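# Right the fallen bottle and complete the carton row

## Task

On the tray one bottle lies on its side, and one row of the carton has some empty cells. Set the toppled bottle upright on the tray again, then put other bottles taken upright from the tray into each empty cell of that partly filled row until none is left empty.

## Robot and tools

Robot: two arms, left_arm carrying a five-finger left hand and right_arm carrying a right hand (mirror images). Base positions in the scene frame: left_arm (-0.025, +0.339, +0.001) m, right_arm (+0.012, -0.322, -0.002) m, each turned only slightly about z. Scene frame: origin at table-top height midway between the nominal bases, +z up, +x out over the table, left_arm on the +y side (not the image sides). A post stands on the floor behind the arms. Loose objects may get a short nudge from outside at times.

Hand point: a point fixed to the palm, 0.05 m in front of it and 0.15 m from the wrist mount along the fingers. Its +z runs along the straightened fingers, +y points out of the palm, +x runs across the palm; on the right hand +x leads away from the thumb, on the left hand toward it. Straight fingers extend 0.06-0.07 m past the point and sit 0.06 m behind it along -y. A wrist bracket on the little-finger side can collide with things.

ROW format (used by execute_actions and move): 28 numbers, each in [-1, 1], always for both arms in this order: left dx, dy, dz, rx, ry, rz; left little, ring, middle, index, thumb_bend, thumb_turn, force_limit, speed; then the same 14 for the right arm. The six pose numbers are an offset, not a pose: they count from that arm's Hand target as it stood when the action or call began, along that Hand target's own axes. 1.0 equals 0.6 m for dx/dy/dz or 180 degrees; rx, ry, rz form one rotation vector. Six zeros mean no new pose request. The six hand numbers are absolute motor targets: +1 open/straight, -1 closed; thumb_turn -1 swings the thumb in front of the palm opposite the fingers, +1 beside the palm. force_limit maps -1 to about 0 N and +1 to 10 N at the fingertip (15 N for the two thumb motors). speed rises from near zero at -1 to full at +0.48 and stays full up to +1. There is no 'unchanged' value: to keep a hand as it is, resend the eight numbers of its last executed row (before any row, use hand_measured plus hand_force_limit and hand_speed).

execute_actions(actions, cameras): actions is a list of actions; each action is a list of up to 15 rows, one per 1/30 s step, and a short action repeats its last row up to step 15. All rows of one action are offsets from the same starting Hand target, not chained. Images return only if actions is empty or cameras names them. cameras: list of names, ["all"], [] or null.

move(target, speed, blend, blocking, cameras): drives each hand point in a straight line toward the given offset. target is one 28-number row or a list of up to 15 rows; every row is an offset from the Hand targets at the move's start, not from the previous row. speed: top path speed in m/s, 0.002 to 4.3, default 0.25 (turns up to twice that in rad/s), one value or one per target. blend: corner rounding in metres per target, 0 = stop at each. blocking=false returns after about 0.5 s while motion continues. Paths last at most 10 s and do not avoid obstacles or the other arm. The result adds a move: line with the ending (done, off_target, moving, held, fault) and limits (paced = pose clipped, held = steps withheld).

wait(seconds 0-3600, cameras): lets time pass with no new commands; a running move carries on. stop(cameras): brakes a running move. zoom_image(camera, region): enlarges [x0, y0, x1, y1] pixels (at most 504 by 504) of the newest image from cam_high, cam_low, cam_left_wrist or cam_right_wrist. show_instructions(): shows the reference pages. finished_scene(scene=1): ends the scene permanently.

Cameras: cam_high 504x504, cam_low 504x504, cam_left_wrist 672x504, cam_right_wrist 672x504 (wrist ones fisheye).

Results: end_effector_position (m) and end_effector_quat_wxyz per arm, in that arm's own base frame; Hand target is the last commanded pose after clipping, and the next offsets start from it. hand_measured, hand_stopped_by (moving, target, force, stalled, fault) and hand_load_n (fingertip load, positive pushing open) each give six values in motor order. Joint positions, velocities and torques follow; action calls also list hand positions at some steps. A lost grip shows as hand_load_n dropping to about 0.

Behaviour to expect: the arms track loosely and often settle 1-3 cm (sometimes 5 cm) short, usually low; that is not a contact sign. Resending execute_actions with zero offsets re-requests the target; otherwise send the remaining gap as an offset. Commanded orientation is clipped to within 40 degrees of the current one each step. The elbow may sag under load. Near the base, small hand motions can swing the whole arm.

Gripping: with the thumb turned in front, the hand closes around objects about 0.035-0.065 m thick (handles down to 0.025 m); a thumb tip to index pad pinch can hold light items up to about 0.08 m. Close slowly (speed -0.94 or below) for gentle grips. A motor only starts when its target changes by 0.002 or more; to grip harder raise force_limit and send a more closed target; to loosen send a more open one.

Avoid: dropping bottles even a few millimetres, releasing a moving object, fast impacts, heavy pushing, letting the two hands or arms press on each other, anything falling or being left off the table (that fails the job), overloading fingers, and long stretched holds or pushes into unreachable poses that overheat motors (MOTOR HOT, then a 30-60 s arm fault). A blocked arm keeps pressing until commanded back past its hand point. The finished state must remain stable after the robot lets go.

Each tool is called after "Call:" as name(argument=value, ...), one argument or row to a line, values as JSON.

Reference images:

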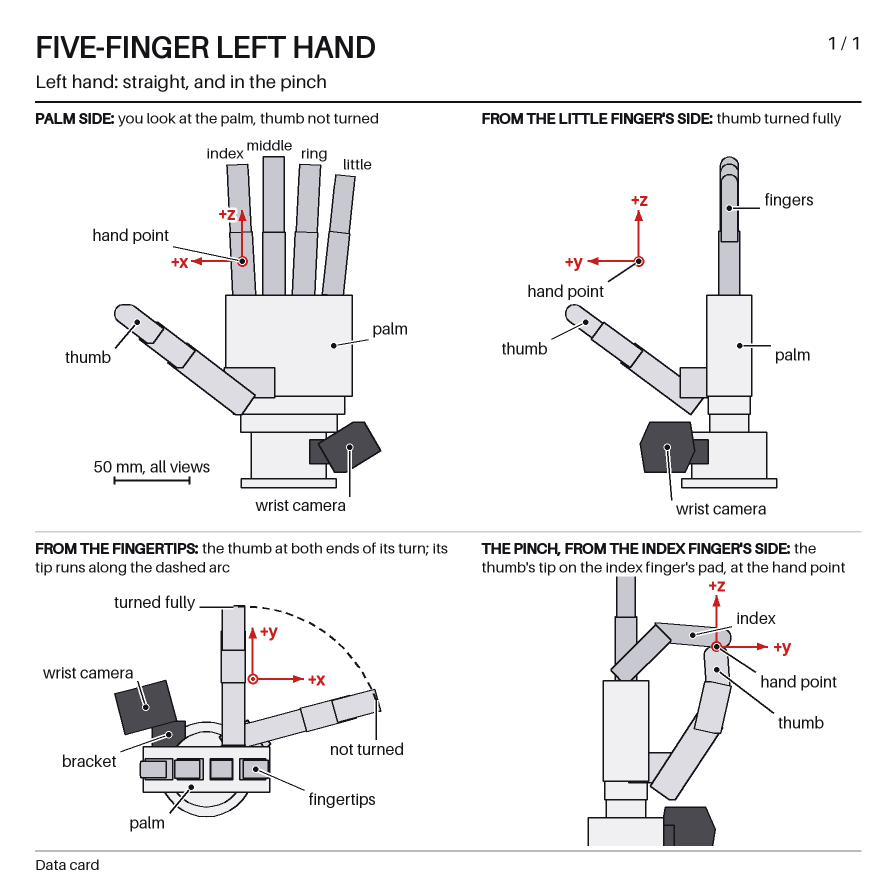

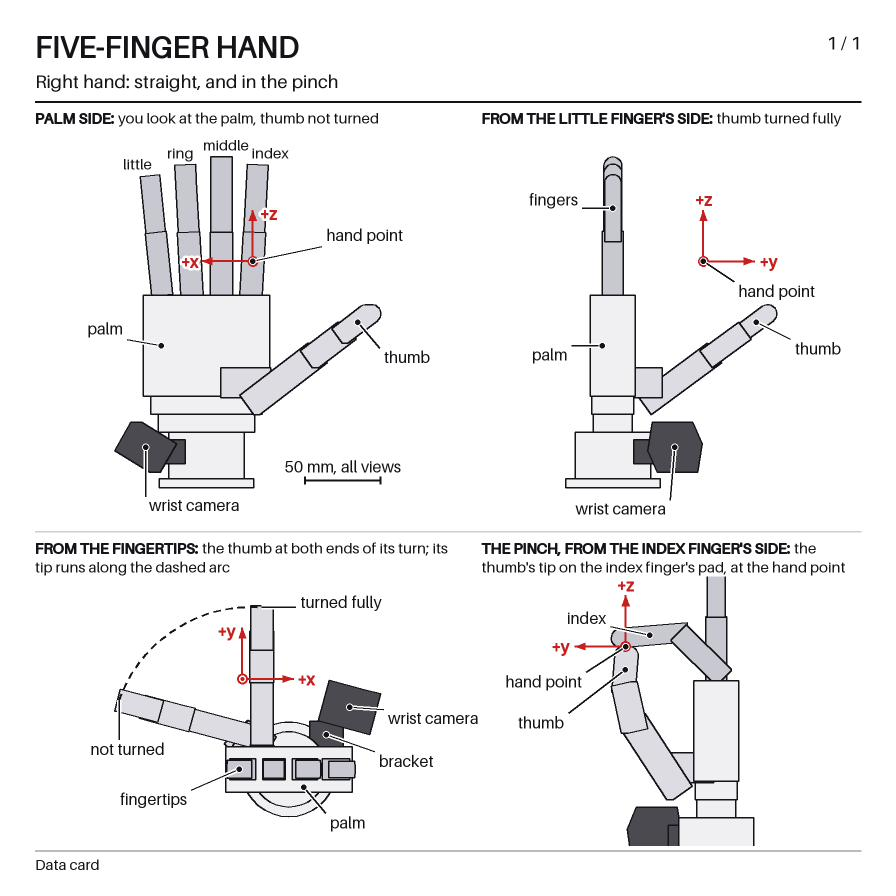

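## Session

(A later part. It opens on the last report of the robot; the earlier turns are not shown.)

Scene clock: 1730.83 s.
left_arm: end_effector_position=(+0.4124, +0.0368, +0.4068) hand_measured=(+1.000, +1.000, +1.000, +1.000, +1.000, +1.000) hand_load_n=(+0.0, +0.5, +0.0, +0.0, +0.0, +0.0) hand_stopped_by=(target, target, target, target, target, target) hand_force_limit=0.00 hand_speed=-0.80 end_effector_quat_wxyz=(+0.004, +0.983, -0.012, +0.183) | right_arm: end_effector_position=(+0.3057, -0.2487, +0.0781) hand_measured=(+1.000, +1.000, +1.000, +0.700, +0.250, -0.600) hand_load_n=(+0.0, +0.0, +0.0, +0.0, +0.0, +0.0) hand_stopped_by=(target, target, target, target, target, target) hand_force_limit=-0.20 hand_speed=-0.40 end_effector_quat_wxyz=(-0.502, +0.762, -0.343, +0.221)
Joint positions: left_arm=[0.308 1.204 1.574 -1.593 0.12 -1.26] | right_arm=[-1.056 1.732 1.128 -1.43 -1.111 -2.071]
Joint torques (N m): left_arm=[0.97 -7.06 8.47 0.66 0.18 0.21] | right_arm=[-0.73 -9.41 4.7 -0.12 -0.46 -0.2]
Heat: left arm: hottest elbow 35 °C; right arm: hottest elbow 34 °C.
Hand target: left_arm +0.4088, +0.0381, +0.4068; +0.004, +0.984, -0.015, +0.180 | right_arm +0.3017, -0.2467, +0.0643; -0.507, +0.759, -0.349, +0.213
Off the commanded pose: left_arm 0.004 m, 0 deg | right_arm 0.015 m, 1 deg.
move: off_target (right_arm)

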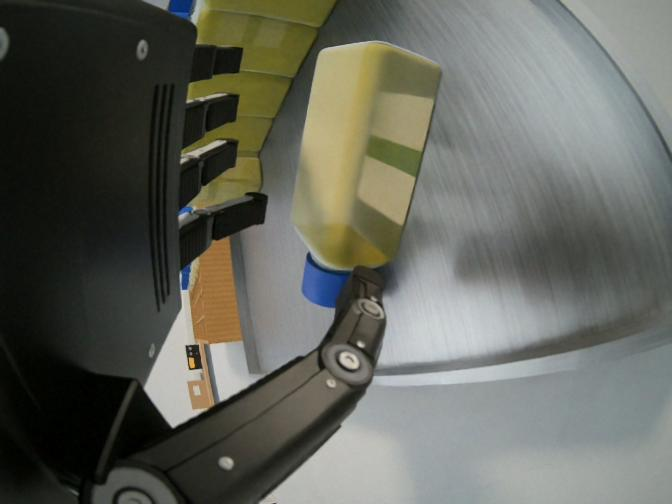

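Call:
move(
  target=[
    [0,0,0,0,0,0,1,1,1,1,1,1,0,-0.8, -0.0343,0,0,0,0,0,1,1,1,0.7,0.25,-0.6,-0.2,-0.4],
    [0,0,0,0,0,0,1,1,1,1,1,1,0,-0.8, -0.0343,0.0125,0.0188,0,0,0,1,1,1,0.7,0.25,-0.6,-0.2,-0.4],
  ],
  speed=0.03,
  cameras=["cam_right_wrist"],
)

Call:
zoom_image(
  camera="cam_right_wrist",
  region=[250, 100, 550, 400],
)

Scene clock: 1747.17 s.
left_arm: end_effector_position=(+0.4124, +0.0368, +0.4068) hand_measured=(+1.000, +1.000, +1.000, +1.000, +1.000, +1.000) hand_load_n=(+0.0, +0.0, +0.0, +0.0, +0.0, +0.0) hand_stopped_by=(target, target, target, target, target, target) hand_force_limit=0.00 hand_speed=-0.80 end_effector_quat_wxyz=(+0.004, +0.983, -0.012, +0.183) | right_arm: end_effector_position=(+0.2935, -0.2325, +0.0590) hand_measured=(+1.000, +1.000, +1.000, +0.700, +0.250, -0.600) hand_load_n=(+0.0, +0.0, +0.0, +0.0, +0.0, +0.0) hand_stopped_by=(target, target, target, target, target, target) hand_force_limit=-0.20 hand_speed=-0.40 end_effector_quat_wxyz=(-0.503, +0.761, -0.347, +0.219)
Joint positions: left_arm=[0.308 1.204 1.574 -1.593 0.12 -1.26] | right_arm=[-1.062 1.722 1.05 -1.37 -1.107 -2.072]
Joint torques (N m): left_arm=[0.91 -7.06 8.46 0.68 0.19 0.21] | right_arm=[0.38 -10.29 4.46 -0.31 -0.7 -0.06]
Heat: left arm: hottest elbow 35 °C; right arm: hottest elbow 34 °C.
Hand target: left_arm +0.4088, +0.0381, +0.4068; +0.004, +0.984, -0.015, +0.180 | right_arm +0.2933, -0.2261, +0.0535; -0.507, +0.759, -0.349, +0.213
Off the commanded pose: left_arm 0.004 m, 0 deg | right_arm 0.008 m, 1 deg.
move: done

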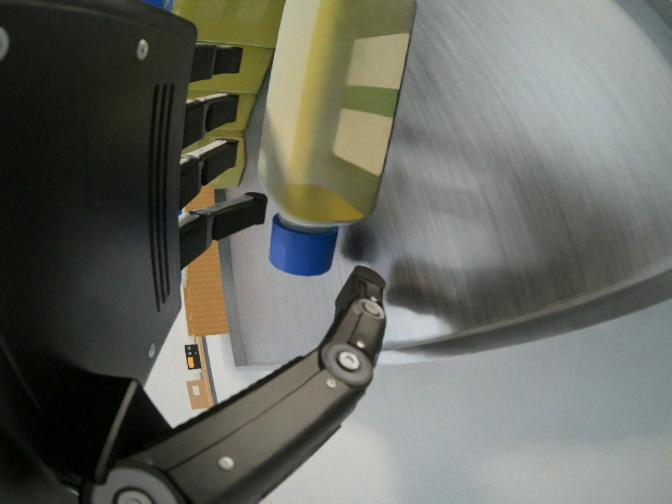

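Scaled by 1.680 from the camera's image (finer frame: 960x720).

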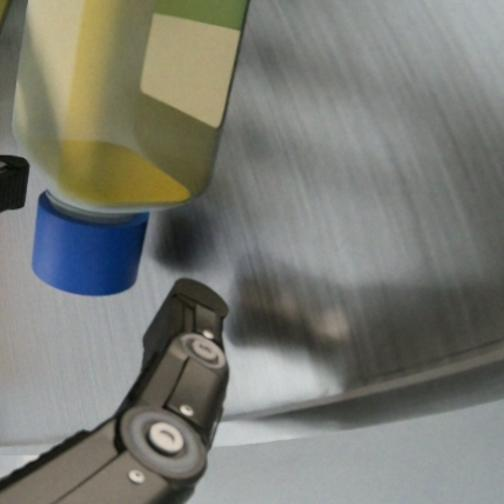

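Call:
move(
  target=[0,0,0,0,0,0,1,1,1,1,1,1,0,-0.8, 0,-0.0147,0,0,0,0,1,1,1,0.7,0.25,-0.6,-0.2,-0.4],
  speed=0.03,
  cameras=["cam_right_wrist"],
)

Call:
zoom_image(
  camera="cam_right_wrist",
  region=[250, 100, 550, 400],
)

Scene clock: 1755.93 s.
left_arm: end_effector_position=(+0.4124, +0.0368, +0.4068) hand_measured=(+1.000, +1.000, +1.000, +1.000, +1.000, +1.000) hand_load_n=(+0.0, +0.0, +0.0, +0.0, +0.0, +0.0) hand_stopped_by=(target, target, target, target, target, target) hand_force_limit=0.00 hand_speed=-0.80 end_effector_quat_wxyz=(+0.004, +0.983, -0.012, +0.183) | right_arm: end_effector_position=(+0.2958, -0.2291, +0.0603) hand_measured=(+1.000, +1.000, +1.000, +0.700, +0.250, -0.600) hand_load_n=(+0.0, -0.5, +0.0, -0.5, +0.0, +0.0) hand_stopped_by=(target, target, target, target, target, target) hand_force_limit=-0.20 hand_speed=-0.40 end_effector_quat_wxyz=(-0.506, +0.759, -0.349, +0.215)
Joint positions: left_arm=[0.308 1.204 1.574 -1.593 0.12 -1.26] | right_arm=[-1.053 1.72 1.05 -1.37 -1.111 -2.057]
Joint torques (N m): left_arm=[0.91 -7.06 8.46 0.66 0.18 0.21] | right_arm=[0.21 -10.99 4.64 -0.39 -0.7 -0.01]
Heat: left arm: hottest elbow 35 °C; right arm: hottest elbow 33 °C.
Hand target: left_arm +0.4088, +0.0381, +0.4068; +0.004, +0.984, -0.015, +0.180 | right_arm +0.2960, -0.2240, +0.0616; -0.507, +0.759, -0.349, +0.213
Off the commanded pose: left_arm 0.004 m, 0 deg | right_arm 0.005 m, 0 deg.
move: done

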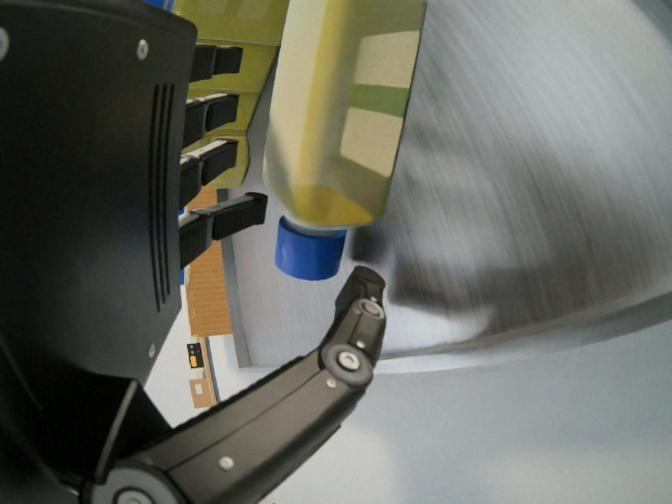

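Scaled by 1.680 from the camera's image (finer frame: 960x720).

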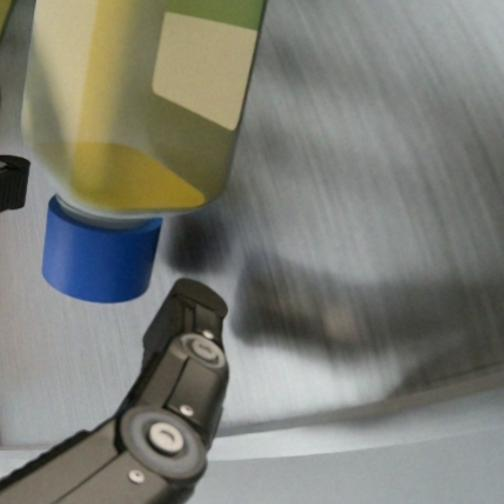

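Call:
move(
  target=[0,0,0,0,0,0,1,1,1,1,1,1,0,-0.8, 0,-0.015,-0.005,0,0,0,1,1,1,0.7,0.25,-0.6,-0.2,-0.4],
  speed=0.03,
  cameras=["cam_right_wrist"],
)

Call:
zoom_image(
  camera="cam_right_wrist",
  region=[250, 100, 550, 400],
)

Scene clock: 1772.10 s.
left_arm: end_effector_position=(+0.4124, +0.0368, +0.4068) hand_measured=(+1.000, +1.000, +1.000, +1.000, +1.000, +1.000) hand_load_n=(+0.0, +0.0, +0.0, +0.0, +0.0, +0.0) hand_stopped_by=(target, target, target, target, target, target) hand_force_limit=0.00 hand_speed=-0.80 end_effector_quat_wxyz=(+0.004, +0.983, -0.012, +0.183) | right_arm: end_effector_position=(+0.2962, -0.2282, +0.0673) hand_measured=(+1.000, +1.000, +1.000, +0.700, +0.250, -0.600) hand_load_n=(+0.0, +0.0, +0.0, +0.0, +0.0, +0.0) hand_stopped_by=(target, target, target, target, target, target) hand_force_limit=-0.20 hand_speed=-0.40 end_effector_quat_wxyz=(-0.504, +0.760, -0.348, +0.218)
Joint positions: left_arm=[0.308 1.204 1.574 -1.593 0.12 -1.26] | right_arm=[-1.051 1.702 1.05 -1.377 -1.112 -2.052]
Joint torques (N m): left_arm=[0.91 -7.06 8.47 0.66 0.19 0.21] | right_arm=[0.03 -10.87 5.37 -1.11 -0.71 -0.01]
Heat: left arm: hottest elbow 35 °C; right arm: hottest elbow 33 °C.
Hand target: left_arm +0.4088, +0.0381, +0.4068; +0.004, +0.984, -0.015, +0.180 | right_arm +0.2968, -0.2236, +0.0711; -0.507, +0.759, -0.349, +0.213
Off the commanded pose: left_arm 0.004 m, 0 deg | right_arm 0.006 m, 1 deg.
move: done

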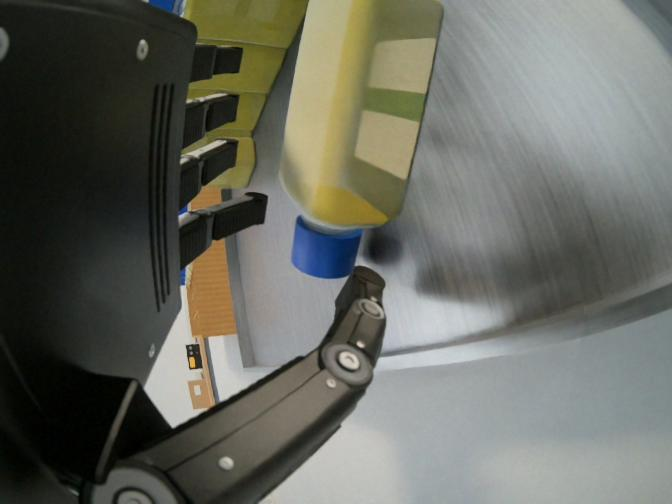

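Scaled by 1.680 from the camera's image (finer frame: 960x720).

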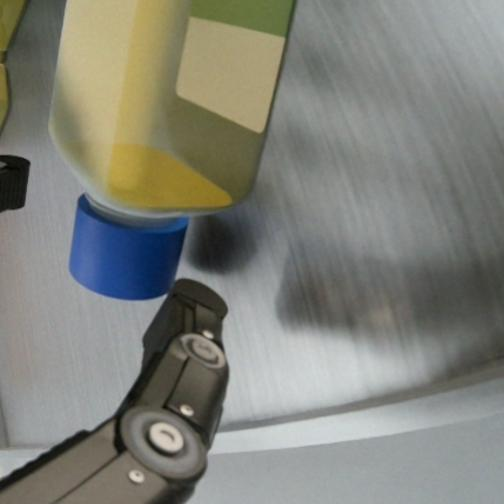

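Call:
move(
  target=[0,0,0,0,0,0,1,1,1,1,1,1,0,-0.8, 0.009,0,0,0,0,0,1,1,1,0.5,0.22,-0.6,-0.2,-0.6],
  speed=0.03,
  cameras=["cam_right_wrist"],
)

Call:
zoom_image(
  camera="cam_right_wrist",
  region=[250, 100, 550, 400],
)

Scene clock: 1781.40 s.
left_arm: end_effector_position=(+0.4124, +0.0368, +0.4068) hand_measured=(+1.000, +1.000, +1.000, +1.000, +1.000, +1.000) hand_load_n=(+0.0, +0.0, +0.0, +0.0, +0.0, +0.0) hand_stopped_by=(target, target, target, target, target, target) hand_force_limit=0.00 hand_speed=-0.80 end_effector_quat_wxyz=(+0.004, +0.983, -0.012, +0.183) | right_arm: end_effector_position=(+0.2968, -0.2271, +0.0676) hand_measured=(+1.000, +1.000, +1.000, +0.500, +0.220, -0.600) hand_load_n=(+0.0, +0.0, -0.5, -0.5, +0.0, +0.0) hand_stopped_by=(target, target, target, target, target, target) hand_force_limit=-0.20 hand_speed=-0.60 end_effector_quat_wxyz=(-0.505, +0.759, -0.349, +0.216)
Joint positions: left_arm=[0.308 1.204 1.574 -1.593 0.12 -1.26] | right_arm=[-1.049 1.702 1.05 -1.377 -1.113 -2.047]
Joint torques (N m): left_arm=[0.97 -7.06 8.46 0.68 0.18 0.21] | right_arm=[0.38 -10.58 6.45 -0.87 -0.69 -0.03]
Heat: left arm: hottest elbow 35 °C; right arm: hottest elbow 33 °C.
Hand target: left_arm +0.4088, +0.0381, +0.4068; +0.004, +0.984, -0.015, +0.180 | right_arm +0.3004, -0.2277, +0.0709; -0.507, +0.759, -0.349, +0.213
Off the commanded pose: left_arm 0.004 m, 0 deg | right_arm 0.005 m, 0 deg.
move: done

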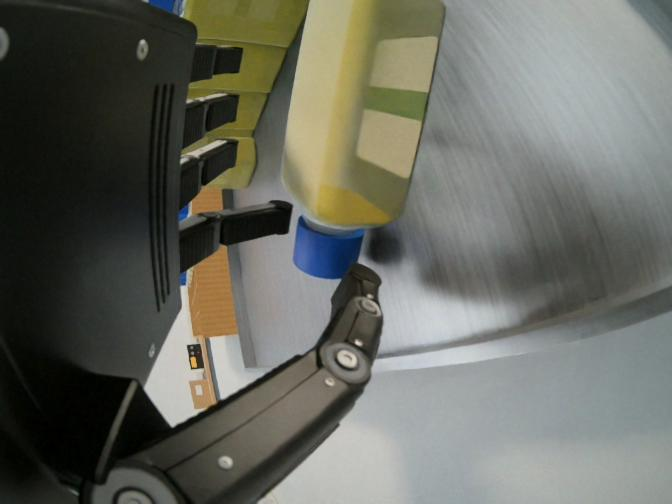

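Scaled by 1.680 from the camera's image (finer frame: 960x720).

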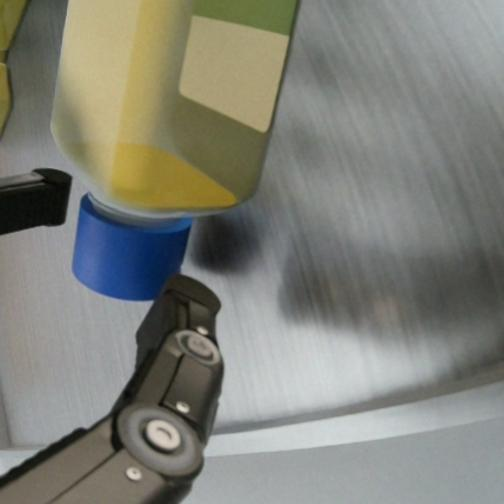

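Call:
move(
  target=[0,0,0,0,0,0,1,1,1,1,1,1,0,-0.8, 0,0,0,0,0,0,1,1,1,-0.2,0.2,-0.6,0.3,-0.94],
  speed=0.03,
  cameras=["cam_right_wrist"],
)

Call:
zoom_image(
  camera="cam_right_wrist",
  region=[250, 100, 550, 400],
)

Scene clock: 1788.00 s.
left_arm: end_effector_position=(+0.4124, +0.0368, +0.4068) hand_measured=(+1.000, +1.000, +1.000, +1.000, +1.000, +1.000) hand_load_n=(+0.0, +0.0, +0.0, +0.0, +0.0, +0.0) hand_stopped_by=(target, target, target, target, target, target) hand_force_limit=0.00 hand_speed=-0.80 end_effector_quat_wxyz=(+0.004, +0.983, -0.012, +0.183) | right_arm: end_effector_position=(+0.2974, -0.2265, +0.0678) hand_measured=(+1.000, +1.000, +1.000, +0.090, +0.202, -0.600) hand_load_n=(+0.0, +0.0, +0.0, +5.5, +4.0, +0.5) hand_stopped_by=(target, target, target, force, target, target) hand_force_limit=0.30 hand_speed=-0.94 end_effector_quat_wxyz=(-0.506, +0.759, -0.349, +0.216)
Joint positions: left_arm=[0.308 1.204 1.574 -1.593 0.12 -1.26] | right_arm=[-1.047 1.702 1.05 -1.377 -1.115 -2.045]
Joint torques (N m): left_arm=[0.91 -7.06 8.47 0.66 0.19 0.21] | right_arm=[0.09 -10.46 6.42 -0.84 -0.65 -0.04]
Heat: left arm: hottest elbow 35 °C; right arm: hottest elbow 33 °C.
Hand target: left_arm +0.4088, +0.0381, +0.4068; +0.004, +0.984, -0.015, +0.180 | right_arm +0.3004, -0.2277, +0.0709; -0.507, +0.759, -0.349, +0.213
Off the commanded pose: left_arm 0.004 m, 0 deg | right_arm 0.004 m, 0 deg.
move: done

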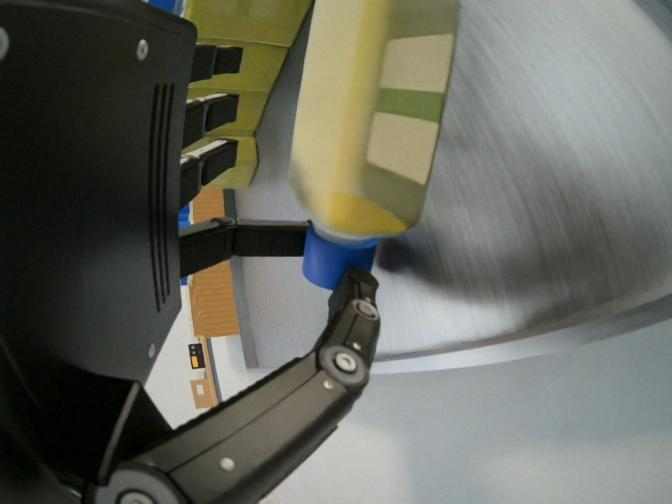

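Scaled by 1.680 from the camera's image (finer frame: 960x720).

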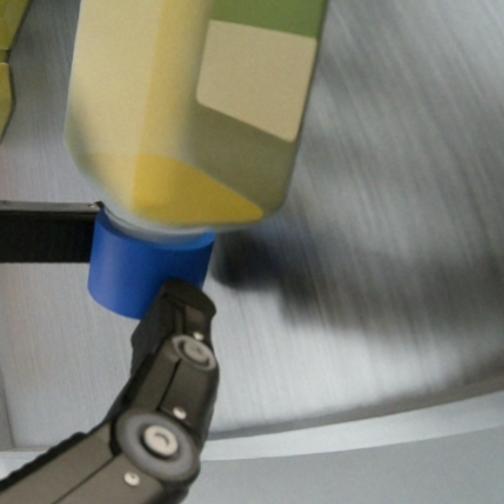

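Call:
move(
  target=[0,0,0,0,0,0,1,1,1,1,1,1,0,-0.8, -0.0012,-0.0306,-0.0132,0,0,0,1,1,1,-0.2,0.2,-0.6,0.3,-0.94],
  speed=0.02,
  cameras=["cam_right_wrist"],
)

Call:
zoom_image(
  camera="cam_right_wrist",
  region=[250, 100, 550, 400],
)

Scene clock: 1794.90 s.
left_arm: end_effector_position=(+0.4124, +0.0368, +0.4068) hand_measured=(+1.000, +1.000, +1.000, +1.000, +1.000, +1.000) hand_load_n=(+0.0, +0.0, +0.0, +0.0, +0.0, +0.0) hand_stopped_by=(target, target, target, target, target, target) hand_force_limit=0.00 hand_speed=-0.80 end_effector_quat_wxyz=(+0.004, +0.983, -0.012, +0.183) | right_arm: end_effector_position=(+0.2932, -0.2192, +0.0785) hand_measured=(+1.000, +1.000, +1.000, +0.090, +0.202, -0.600) hand_load_n=(+0.0, +0.0, +0.0, +5.5, +4.0, +0.0) hand_stopped_by=(target, target, target, force, target, target) hand_force_limit=0.30 hand_speed=-0.94 end_effector_quat_wxyz=(-0.513, +0.754, -0.355, +0.205)
Joint positions: left_arm=[0.308 1.204 1.574 -1.593 0.12 -1.26] | right_arm=[-1.047 1.683 1.05 -1.425 -1.115 -2.045]
Joint torques (N m): left_arm=[0.91 -7.06 8.46 0.66 0.18 0.21] | right_arm=[0.03 -11.22 7.88 -0.98 -0.66 -0.04]
Heat: left arm: hottest elbow 35 °C; right arm: hottest elbow 33 °C.
Hand target: left_arm +0.4088, +0.0381, +0.4068; +0.004, +0.984, -0.015, +0.180 | right_arm +0.3003, -0.2277, +0.0909; -0.507, +0.759, -0.349, +0.213
Off the commanded pose: left_arm 0.004 m, 0 deg | right_arm 0.017 m, 1 deg.
move: off_target (right_arm)

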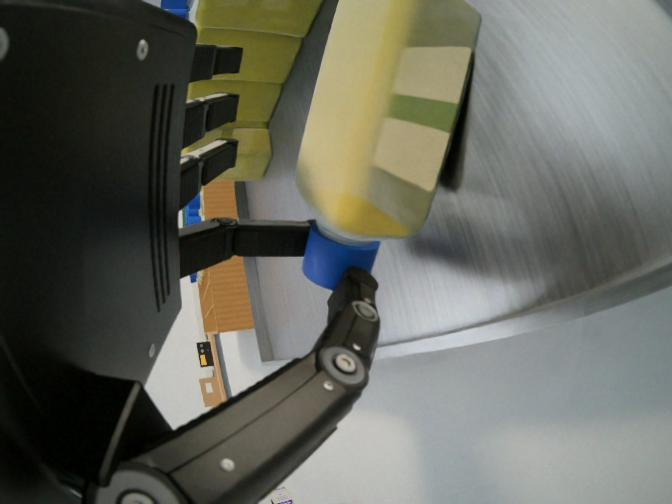

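Scaled by 1.680 from the camera's image (finer frame: 960x720).

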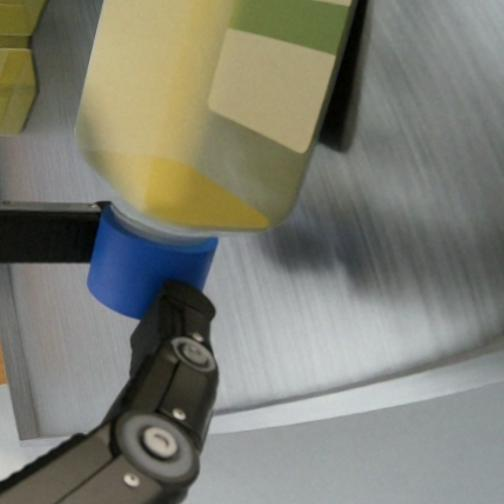

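Call:
move(
  target=[0,0,0,0,0,0,1,1,1,1,1,1,0,-0.8, -0.003,-0.0765,-0.0331,0,0,0,1,1,1,-0.2,0.2,-0.6,0.3,-0.94],
  speed=0.03,
  cameras=["cam_right_wrist","cam_high","cam_low"],
)

Call:
zoom_image(
  camera="cam_right_wrist",
  region=[200, 0, 600, 400],
)

Call:
zoom_image(
  camera="cam_low",
  region=[100, 210, 250, 310],
)

Call:
zoom_image(
  camera="cam_high",
  region=[370, 110, 470, 210],
)

Scene clock: 1803.37 s.
left_arm: end_effector_position=(+0.4124, +0.0368, +0.4068) hand_measured=(+1.000, +1.000, +1.000, +1.000, +1.000, +1.000) hand_load_n=(+0.0, +0.0, +0.0, +0.0, +0.0, +0.0) hand_stopped_by=(target, target, target, target, target, target) hand_force_limit=0.00 hand_speed=-0.80 end_effector_quat_wxyz=(+0.004, +0.983, -0.012, +0.183) | right_arm: end_effector_position=(+0.2931, -0.2189, +0.1284) hand_measured=(+1.000, +1.000, +1.000, +0.090, +0.200, -0.600) hand_load_n=(+0.0, +0.0, +0.0, +0.0, +0.0, +0.0) hand_stopped_by=(target, target, target, force, target, target) hand_force_limit=0.30 hand_speed=-0.94 end_effector_quat_wxyz=(-0.514, +0.753, -0.356, +0.204)
Joint positions: left_arm=[0.308 1.204 1.574 -1.593 0.12 -1.26] | right_arm=[-1.047 1.611 1.11 -1.561 -1.115 -2.045]
Joint torques (N m): left_arm=[0.91 -7.12 8.46 0.66 0.18 0.21] | right_arm=[-0.09 -10.64 8.75 -0.95 -0.63 -0.05]
Heat: left arm: hottest elbow 35 °C; right arm: hottest elbow 33 °C.
Hand target: left_arm +0.4088, +0.0381, +0.4068; +0.004, +0.984, -0.015, +0.180 | right_arm +0.3001, -0.2276, +0.1411; -0.507, +0.759, -0.349, +0.213
Off the commanded pose: left_arm 0.004 m, 0 deg | right_arm 0.017 m, 2 deg.
move: off_target (right_arm)
Images, in order (width x height): cam_high 504x504, cam_low 504x504, cam_right_wrist 672x504.

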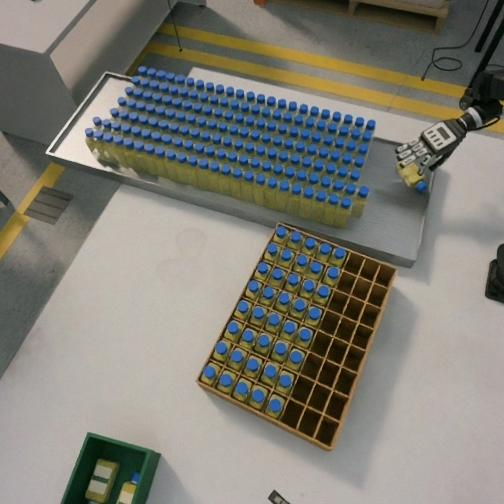

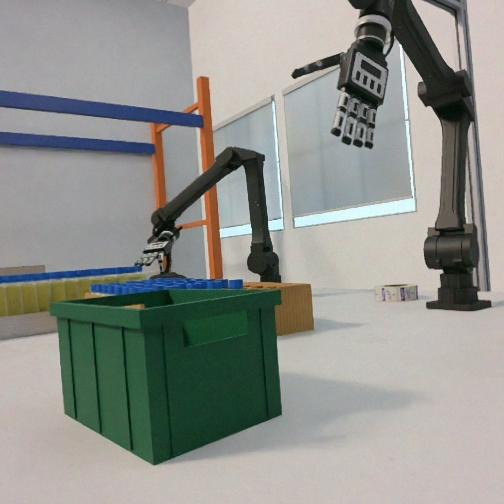

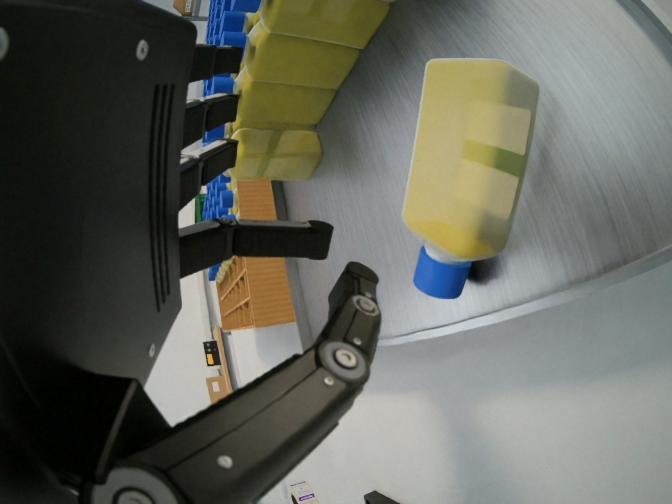

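Scaled by 1.260 from the camera's image (finer frame: 960x720).

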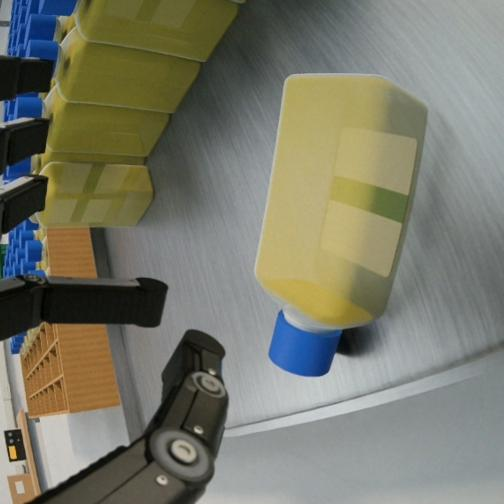

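Scaled by 3.360 from the camera's image (finer frame: 720x720).

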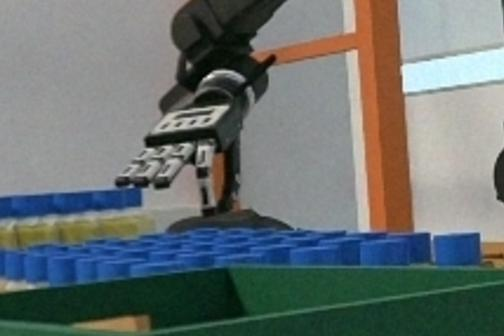

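Scaled by 5.040 from the camera's image (finer frame: 720x720).

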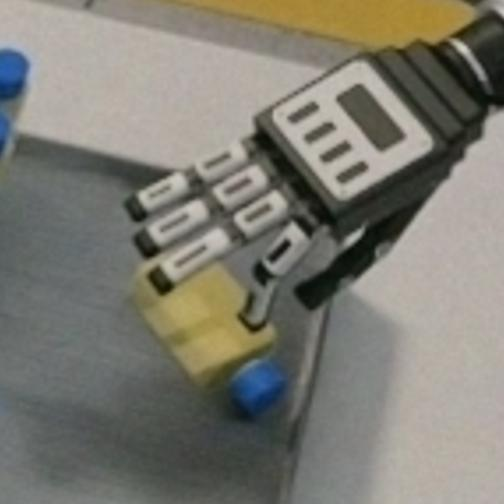

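Call:
move(
  target=[
    [0,0,0,0,0,0,1,1,1,1,1,1,0,-0.8, -0.0056,-0.1683,-0.0726,0,0,0,1,1,0.6,0.6,0.46,-0.8,0.2,-0.3],
    [0,0,0,0,0,0,1,1,1,1,1,1,0,-0.8, 0.0318,-0.1722,-0.0622,0.0128,0.3877,0.1671,1,1,0.6,0.6,0.46,-0.8,0.2,-0.3],
  ],
  speed=0.15,
  cameras=["cam_right_wrist","cam_high"],
)

Scene clock: 1986.43 s.
left_arm: end_effector_position=(+0.4124, +0.0368, +0.4068) hand_measured=(+1.000, +1.000, +1.000, +1.000, +1.000, +1.000) hand_load_n=(+0.0, +0.0, +0.0, +0.0, +0.0, +0.0) hand_stopped_by=(target, target, target, target, target, target) hand_force_limit=0.00 hand_speed=-0.80 end_effector_quat_wxyz=(+0.004, +0.983, -0.012, +0.183) | right_arm: end_effector_position=(+0.3195, -0.2434, +0.2534) hand_measured=(+1.000, +1.000, +0.600, +0.600, +0.460, -0.800) hand_load_n=(+0.0, +0.0, +0.0, -0.5, +0.0, +0.0) hand_stopped_by=(target, target, target, target, target, target) hand_force_limit=0.20 hand_speed=-0.30 end_effector_quat_wxyz=(+0.265, -0.385, +0.744, -0.478)
Joint positions: left_arm=[0.308 1.204 1.574 -1.593 0.12 -1.26] | right_arm=[-0.817 0.797 0.712 -0.339 -0.211 -0.065]
Joint torques (N m): left_arm=[0.91 -7.12 8.46 0.68 0.18 0.21] | right_arm=[-0.15 -2.67 7.57 2.14 0.19 -0.01]
Heat: left arm: hottest elbow 35 °C; right arm: hottest elbow 35 °C.
Hand target: left_arm +0.4088, +0.0381, +0.4068; +0.004, +0.984, -0.015, +0.180 | right_arm +0.3199, -0.2399, +0.2500; +0.269, -0.383, +0.742, -0.480
Off the commanded pose: left_arm 0.004 m, 0 deg | right_arm 0.005 m, 0 deg.
move: done
Images, in order (width x height): cam_high 504x504, cam_right_wrist 672x504.

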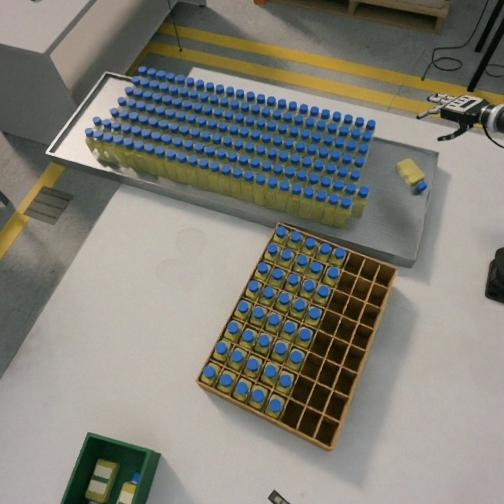

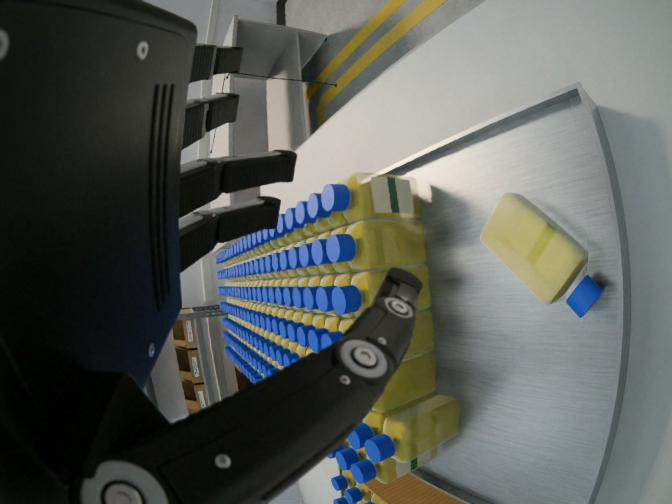

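Call:
move(
  target=[0,0,0,0,0,0,1,1,1,1,1,1,0,-0.8, -0.0127,-0.0163,0.0392,0.028,0.4006,0.1739,1,1,0.6,0.6,0.46,-1,0.2,-0.3],
  speed=0.15,
  cameras=["cam_right_wrist","cam_high","cam_low"],
)

Scene clock: 2009.97 s.
left_arm: end_effector_position=(+0.4124, +0.0368, +0.4068) hand_measured=(+1.000, +1.000, +1.000, +1.000, +1.000, +1.000) hand_load_n=(-0.5, +0.0, +0.0, +0.0, +0.0, +0.0) hand_stopped_by=(target, target, target, target, target, target) hand_force_limit=0.00 hand_speed=-0.80 end_effector_quat_wxyz=(+0.004, +0.983, -0.012, +0.183) | right_arm: end_effector_position=(+0.3311, -0.2479, +0.2425) hand_measured=(+1.000, +1.000, +0.600, +0.600, +0.460, -1.000) hand_load_n=(+0.0, +0.0, +0.0, +0.0, +0.0, +0.0) hand_stopped_by=(target, target, target, target, target, target) hand_force_limit=0.20 hand_speed=-0.30 end_effector_quat_wxyz=(-0.089, +0.173, +0.809, -0.555)
Joint positions: left_arm=[0.308 1.204 1.574 -1.593 0.12 -1.26] | right_arm=[-0.239 1.379 1.178 -1.687 1.172 1.965]
Joint torques (N m): left_arm=[0.91 -7.12 8.47 0.66 0.19 0.21] | right_arm=[-0.09 -6.36 10.07 -0.64 0.76 0.03]
Heat: left arm: hottest elbow 35 °C; right arm: hottest elbow 36 °C.
Hand target: left_arm +0.4088, +0.0381, +0.4068; +0.004, +0.984, -0.015, +0.180 | right_arm +0.3453, -0.2480, +0.2500; -0.087, +0.181, +0.807, -0.555
Off the commanded pose: left_arm 0.004 m, 0 deg | right_arm 0.016 m, 1 deg.
joint sent to its limit (right arm) — joint 4 (wrist pitch), lower limit. The joint targets still meet the commanded pose.
move: off_target (right_arm)
Images, in order (width x height): cam_high 504x504, cam_low 504x504, cam_right_wrist 672x504.

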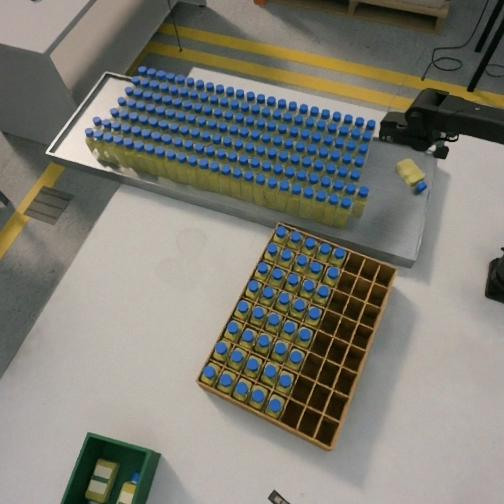

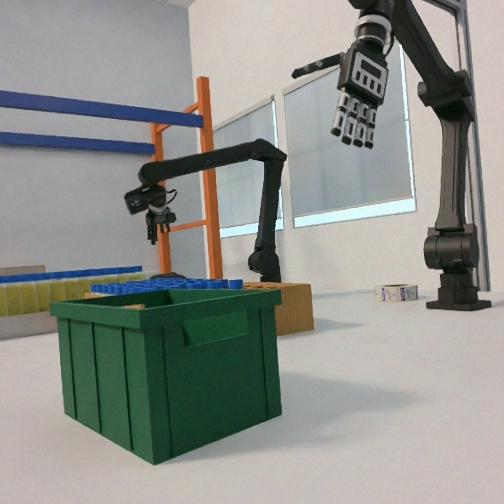

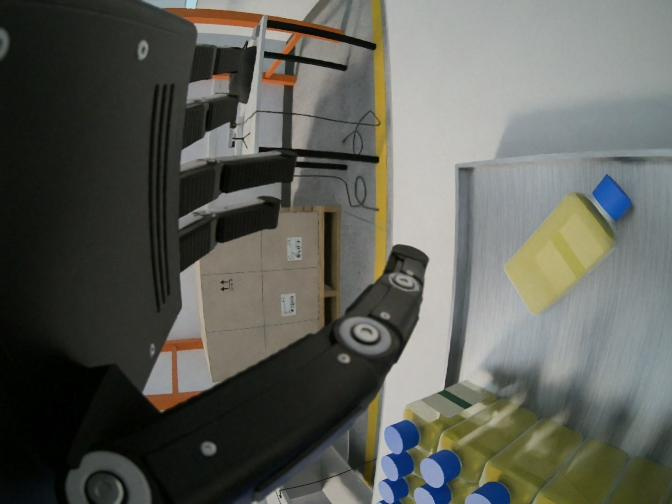

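Call:
move(
  target=[0,0,0,0,0,0,1,1,1,1,1,1,0,-0.8, 0.0072,0.1527,0.044,0,0,0,1,1,0.6,0.6,0.46,-1,0.2,-0.3],
  speed=0.08,
  cameras=["cam_right_wrist","cam_high","cam_low"],
)

Call:
zoom_image(
  camera="cam_high",
  region=[370, 80, 470, 200],
)

Scene clock: 2028.13 s.
left_arm: end_effector_position=(+0.4124, +0.0368, +0.4068) hand_measured=(+1.000, +1.000, +1.000, +1.000, +1.000, +1.000) hand_load_n=(+0.0, +0.0, +0.0, +0.0, +0.0, +0.0) hand_stopped_by=(target, target, target, target, target, target) hand_force_limit=0.00 hand_speed=-0.80 end_effector_quat_wxyz=(+0.004, +0.983, -0.012, +0.183) | right_arm: end_effector_position=(+0.3497, -0.2431, +0.1678) hand_measured=(+1.000, +1.000, +0.600, +0.600, +0.460, -1.000) hand_load_n=(+0.0, +0.0, +0.0, +0.0, +0.0, +0.0) hand_stopped_by=(target, target, target, target, target, target) hand_force_limit=0.20 hand_speed=-0.30 end_effector_quat_wxyz=(-0.081, +0.187, +0.806, -0.556)
Joint positions: left_arm=[0.308 1.204 1.574 -1.593 0.12 -1.26] | right_arm=[-0.214 1.493 1.084 -1.541 1.163 2.064]
Joint torques (N m): left_arm=[0.97 -7.06 8.47 0.66 0.19 0.21] | right_arm=[0.26 -7.59 5.52 -0.01 0.74 -0.02]
Heat: left arm: hottest elbow 35 °C; right arm: hottest elbow 36 °C.
Hand target: left_arm +0.4088, +0.0381, +0.4068; +0.004, +0.984, -0.015, +0.180 | right_arm +0.3500, -0.2401, +0.1550; -0.087, +0.181, +0.807, -0.555
Off the commanded pose: left_arm 0.004 m, 0 deg | right_arm 0.013 m, 1 deg.
move: off_target (right_arm)
Images, in order (width x height): cam_high 504x504, cam_low 504x504, cam_right_wrist 672x504.

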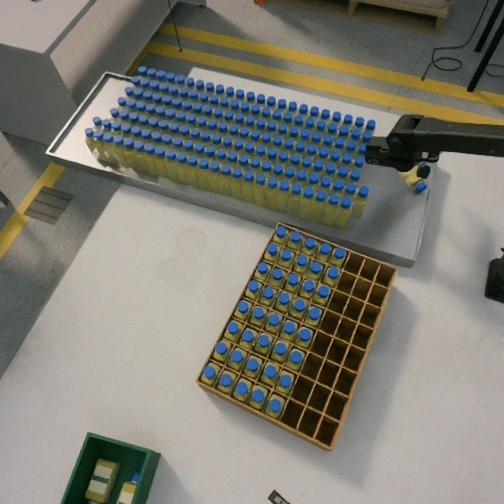

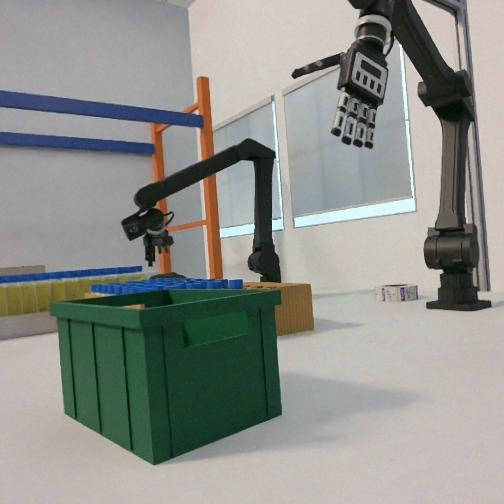

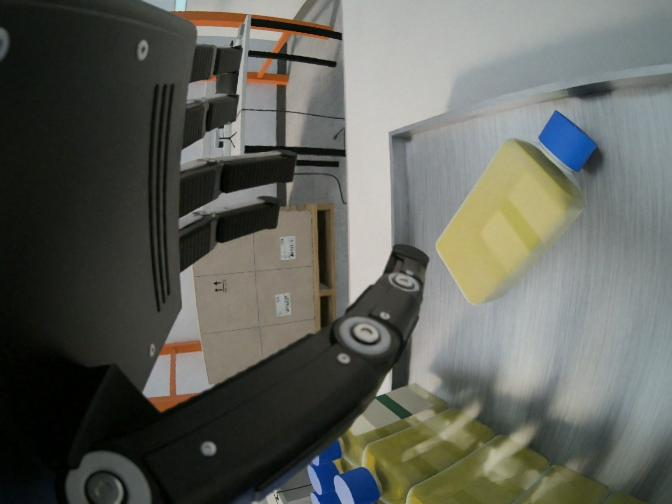

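Scaled by 4.200 from the camera's image (finer frame: 720x720).

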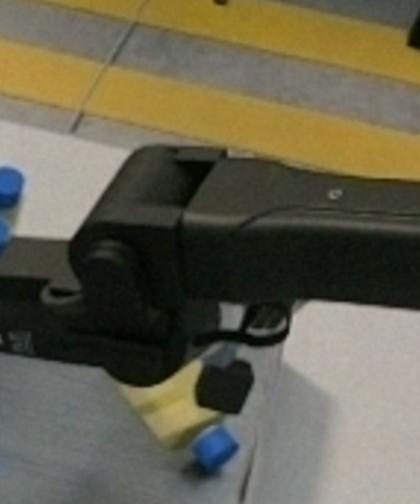

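Call:
move(
  target=[0,0,0,0,0,0,1,1,1,1,1,1,0,-0.8, 0.0267,0.0892,0.0058,0,0,0,1,1,0.8,0.8,0.52,-1,0.2,-0.3],
  speed=0.06,
  cameras=["cam_right_wrist","cam_high","cam_low"],
)

Call:
zoom_image(
  camera="cam_right_wrist",
  region=[250, 0, 600, 350],
)

Scene clock: 2053.47 s.
left_arm: end_effector_position=(+0.4124, +0.0368, +0.4068) hand_measured=(+1.000, +1.000, +1.000, +1.000, +1.000, +1.000) hand_load_n=(+0.0, +0.0, -0.5, +0.0, -0.5, +0.0) hand_stopped_by=(target, target, target, target, target, target) hand_force_limit=0.00 hand_speed=-0.80 end_effector_quat_wxyz=(+0.004, +0.983, -0.012, +0.183) | right_arm: end_effector_position=(+0.3463, -0.2236, +0.1161) hand_measured=(+1.000, +1.000, +0.800, +0.800, +0.520, -1.000) hand_load_n=(+0.0, +0.0, -0.5, +0.0, +0.0, +0.0) hand_stopped_by=(target, target, target, target, target, target) hand_force_limit=0.20 hand_speed=-0.30 end_effector_quat_wxyz=(-0.075, +0.179, +0.812, -0.550)
Joint positions: left_arm=[0.308 1.204 1.574 -1.593 0.12 -1.26] | right_arm=[-0.17 1.537 0.985 -1.431 1.14 2.101]
Joint torques (N m): left_arm=[0.91 -7.06 8.46 0.68 0.19 0.21] | right_arm=[0.09 -7.36 4.93 -0.12 0.71 -0.05]
Heat: left arm: hottest elbow 35 °C; right arm: hottest elbow 35 °C.
Hand target: left_arm +0.4088, +0.0381, +0.4068; +0.004, +0.984, -0.015, +0.180 | right_arm +0.3446, -0.2199, +0.1031; -0.087, +0.181, +0.807, -0.555
Off the commanded pose: left_arm 0.004 m, 0 deg | right_arm 0.014 m, 2 deg.
joint sent to its limit (right arm) — joint 6 (wrist roll), upper limit. The joint targets still meet the commanded pose.
move: off_target (right_arm)
Images, in order (width x height): cam_high 504x504, cam_low 504x504, cam_right_wrist 672x504.

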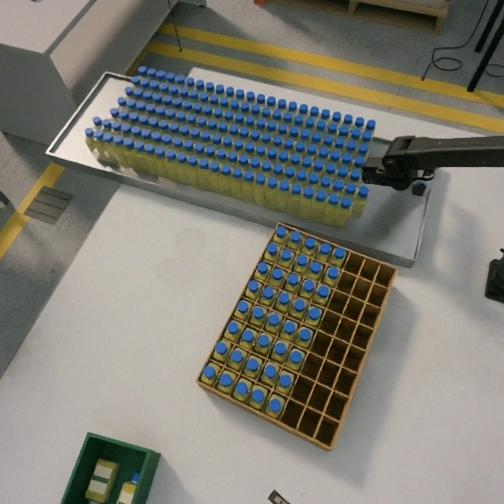

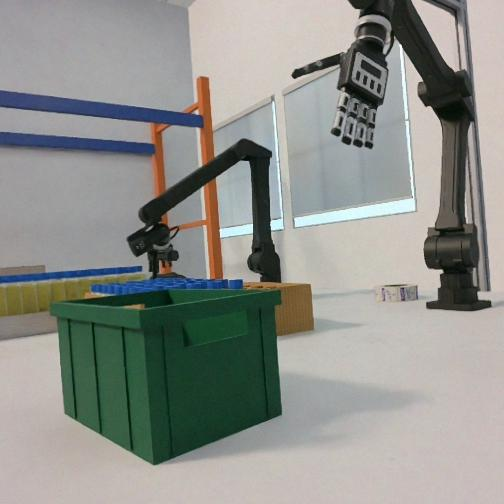

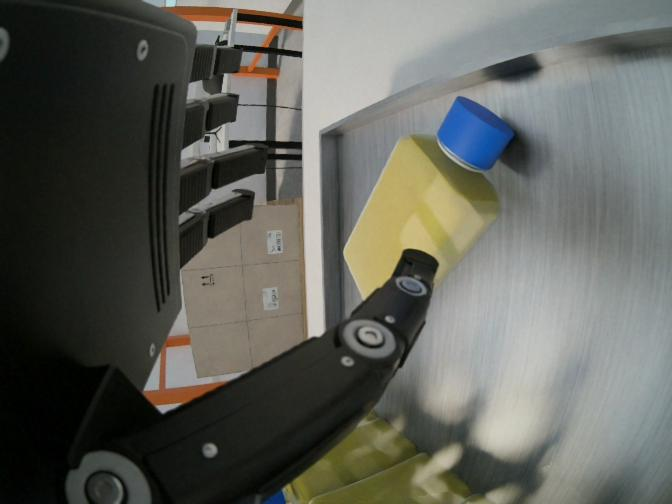

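Scaled by 1.440 from the camera's image (finer frame: 960x720).

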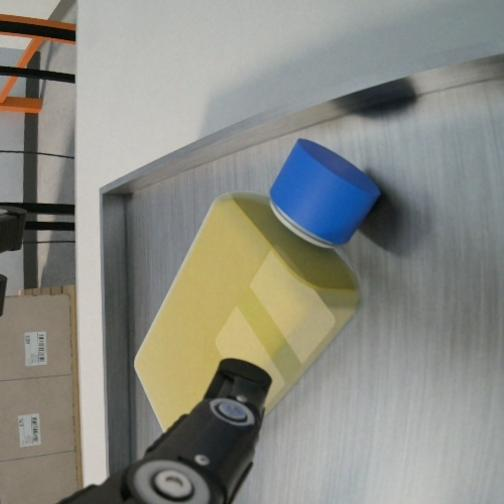

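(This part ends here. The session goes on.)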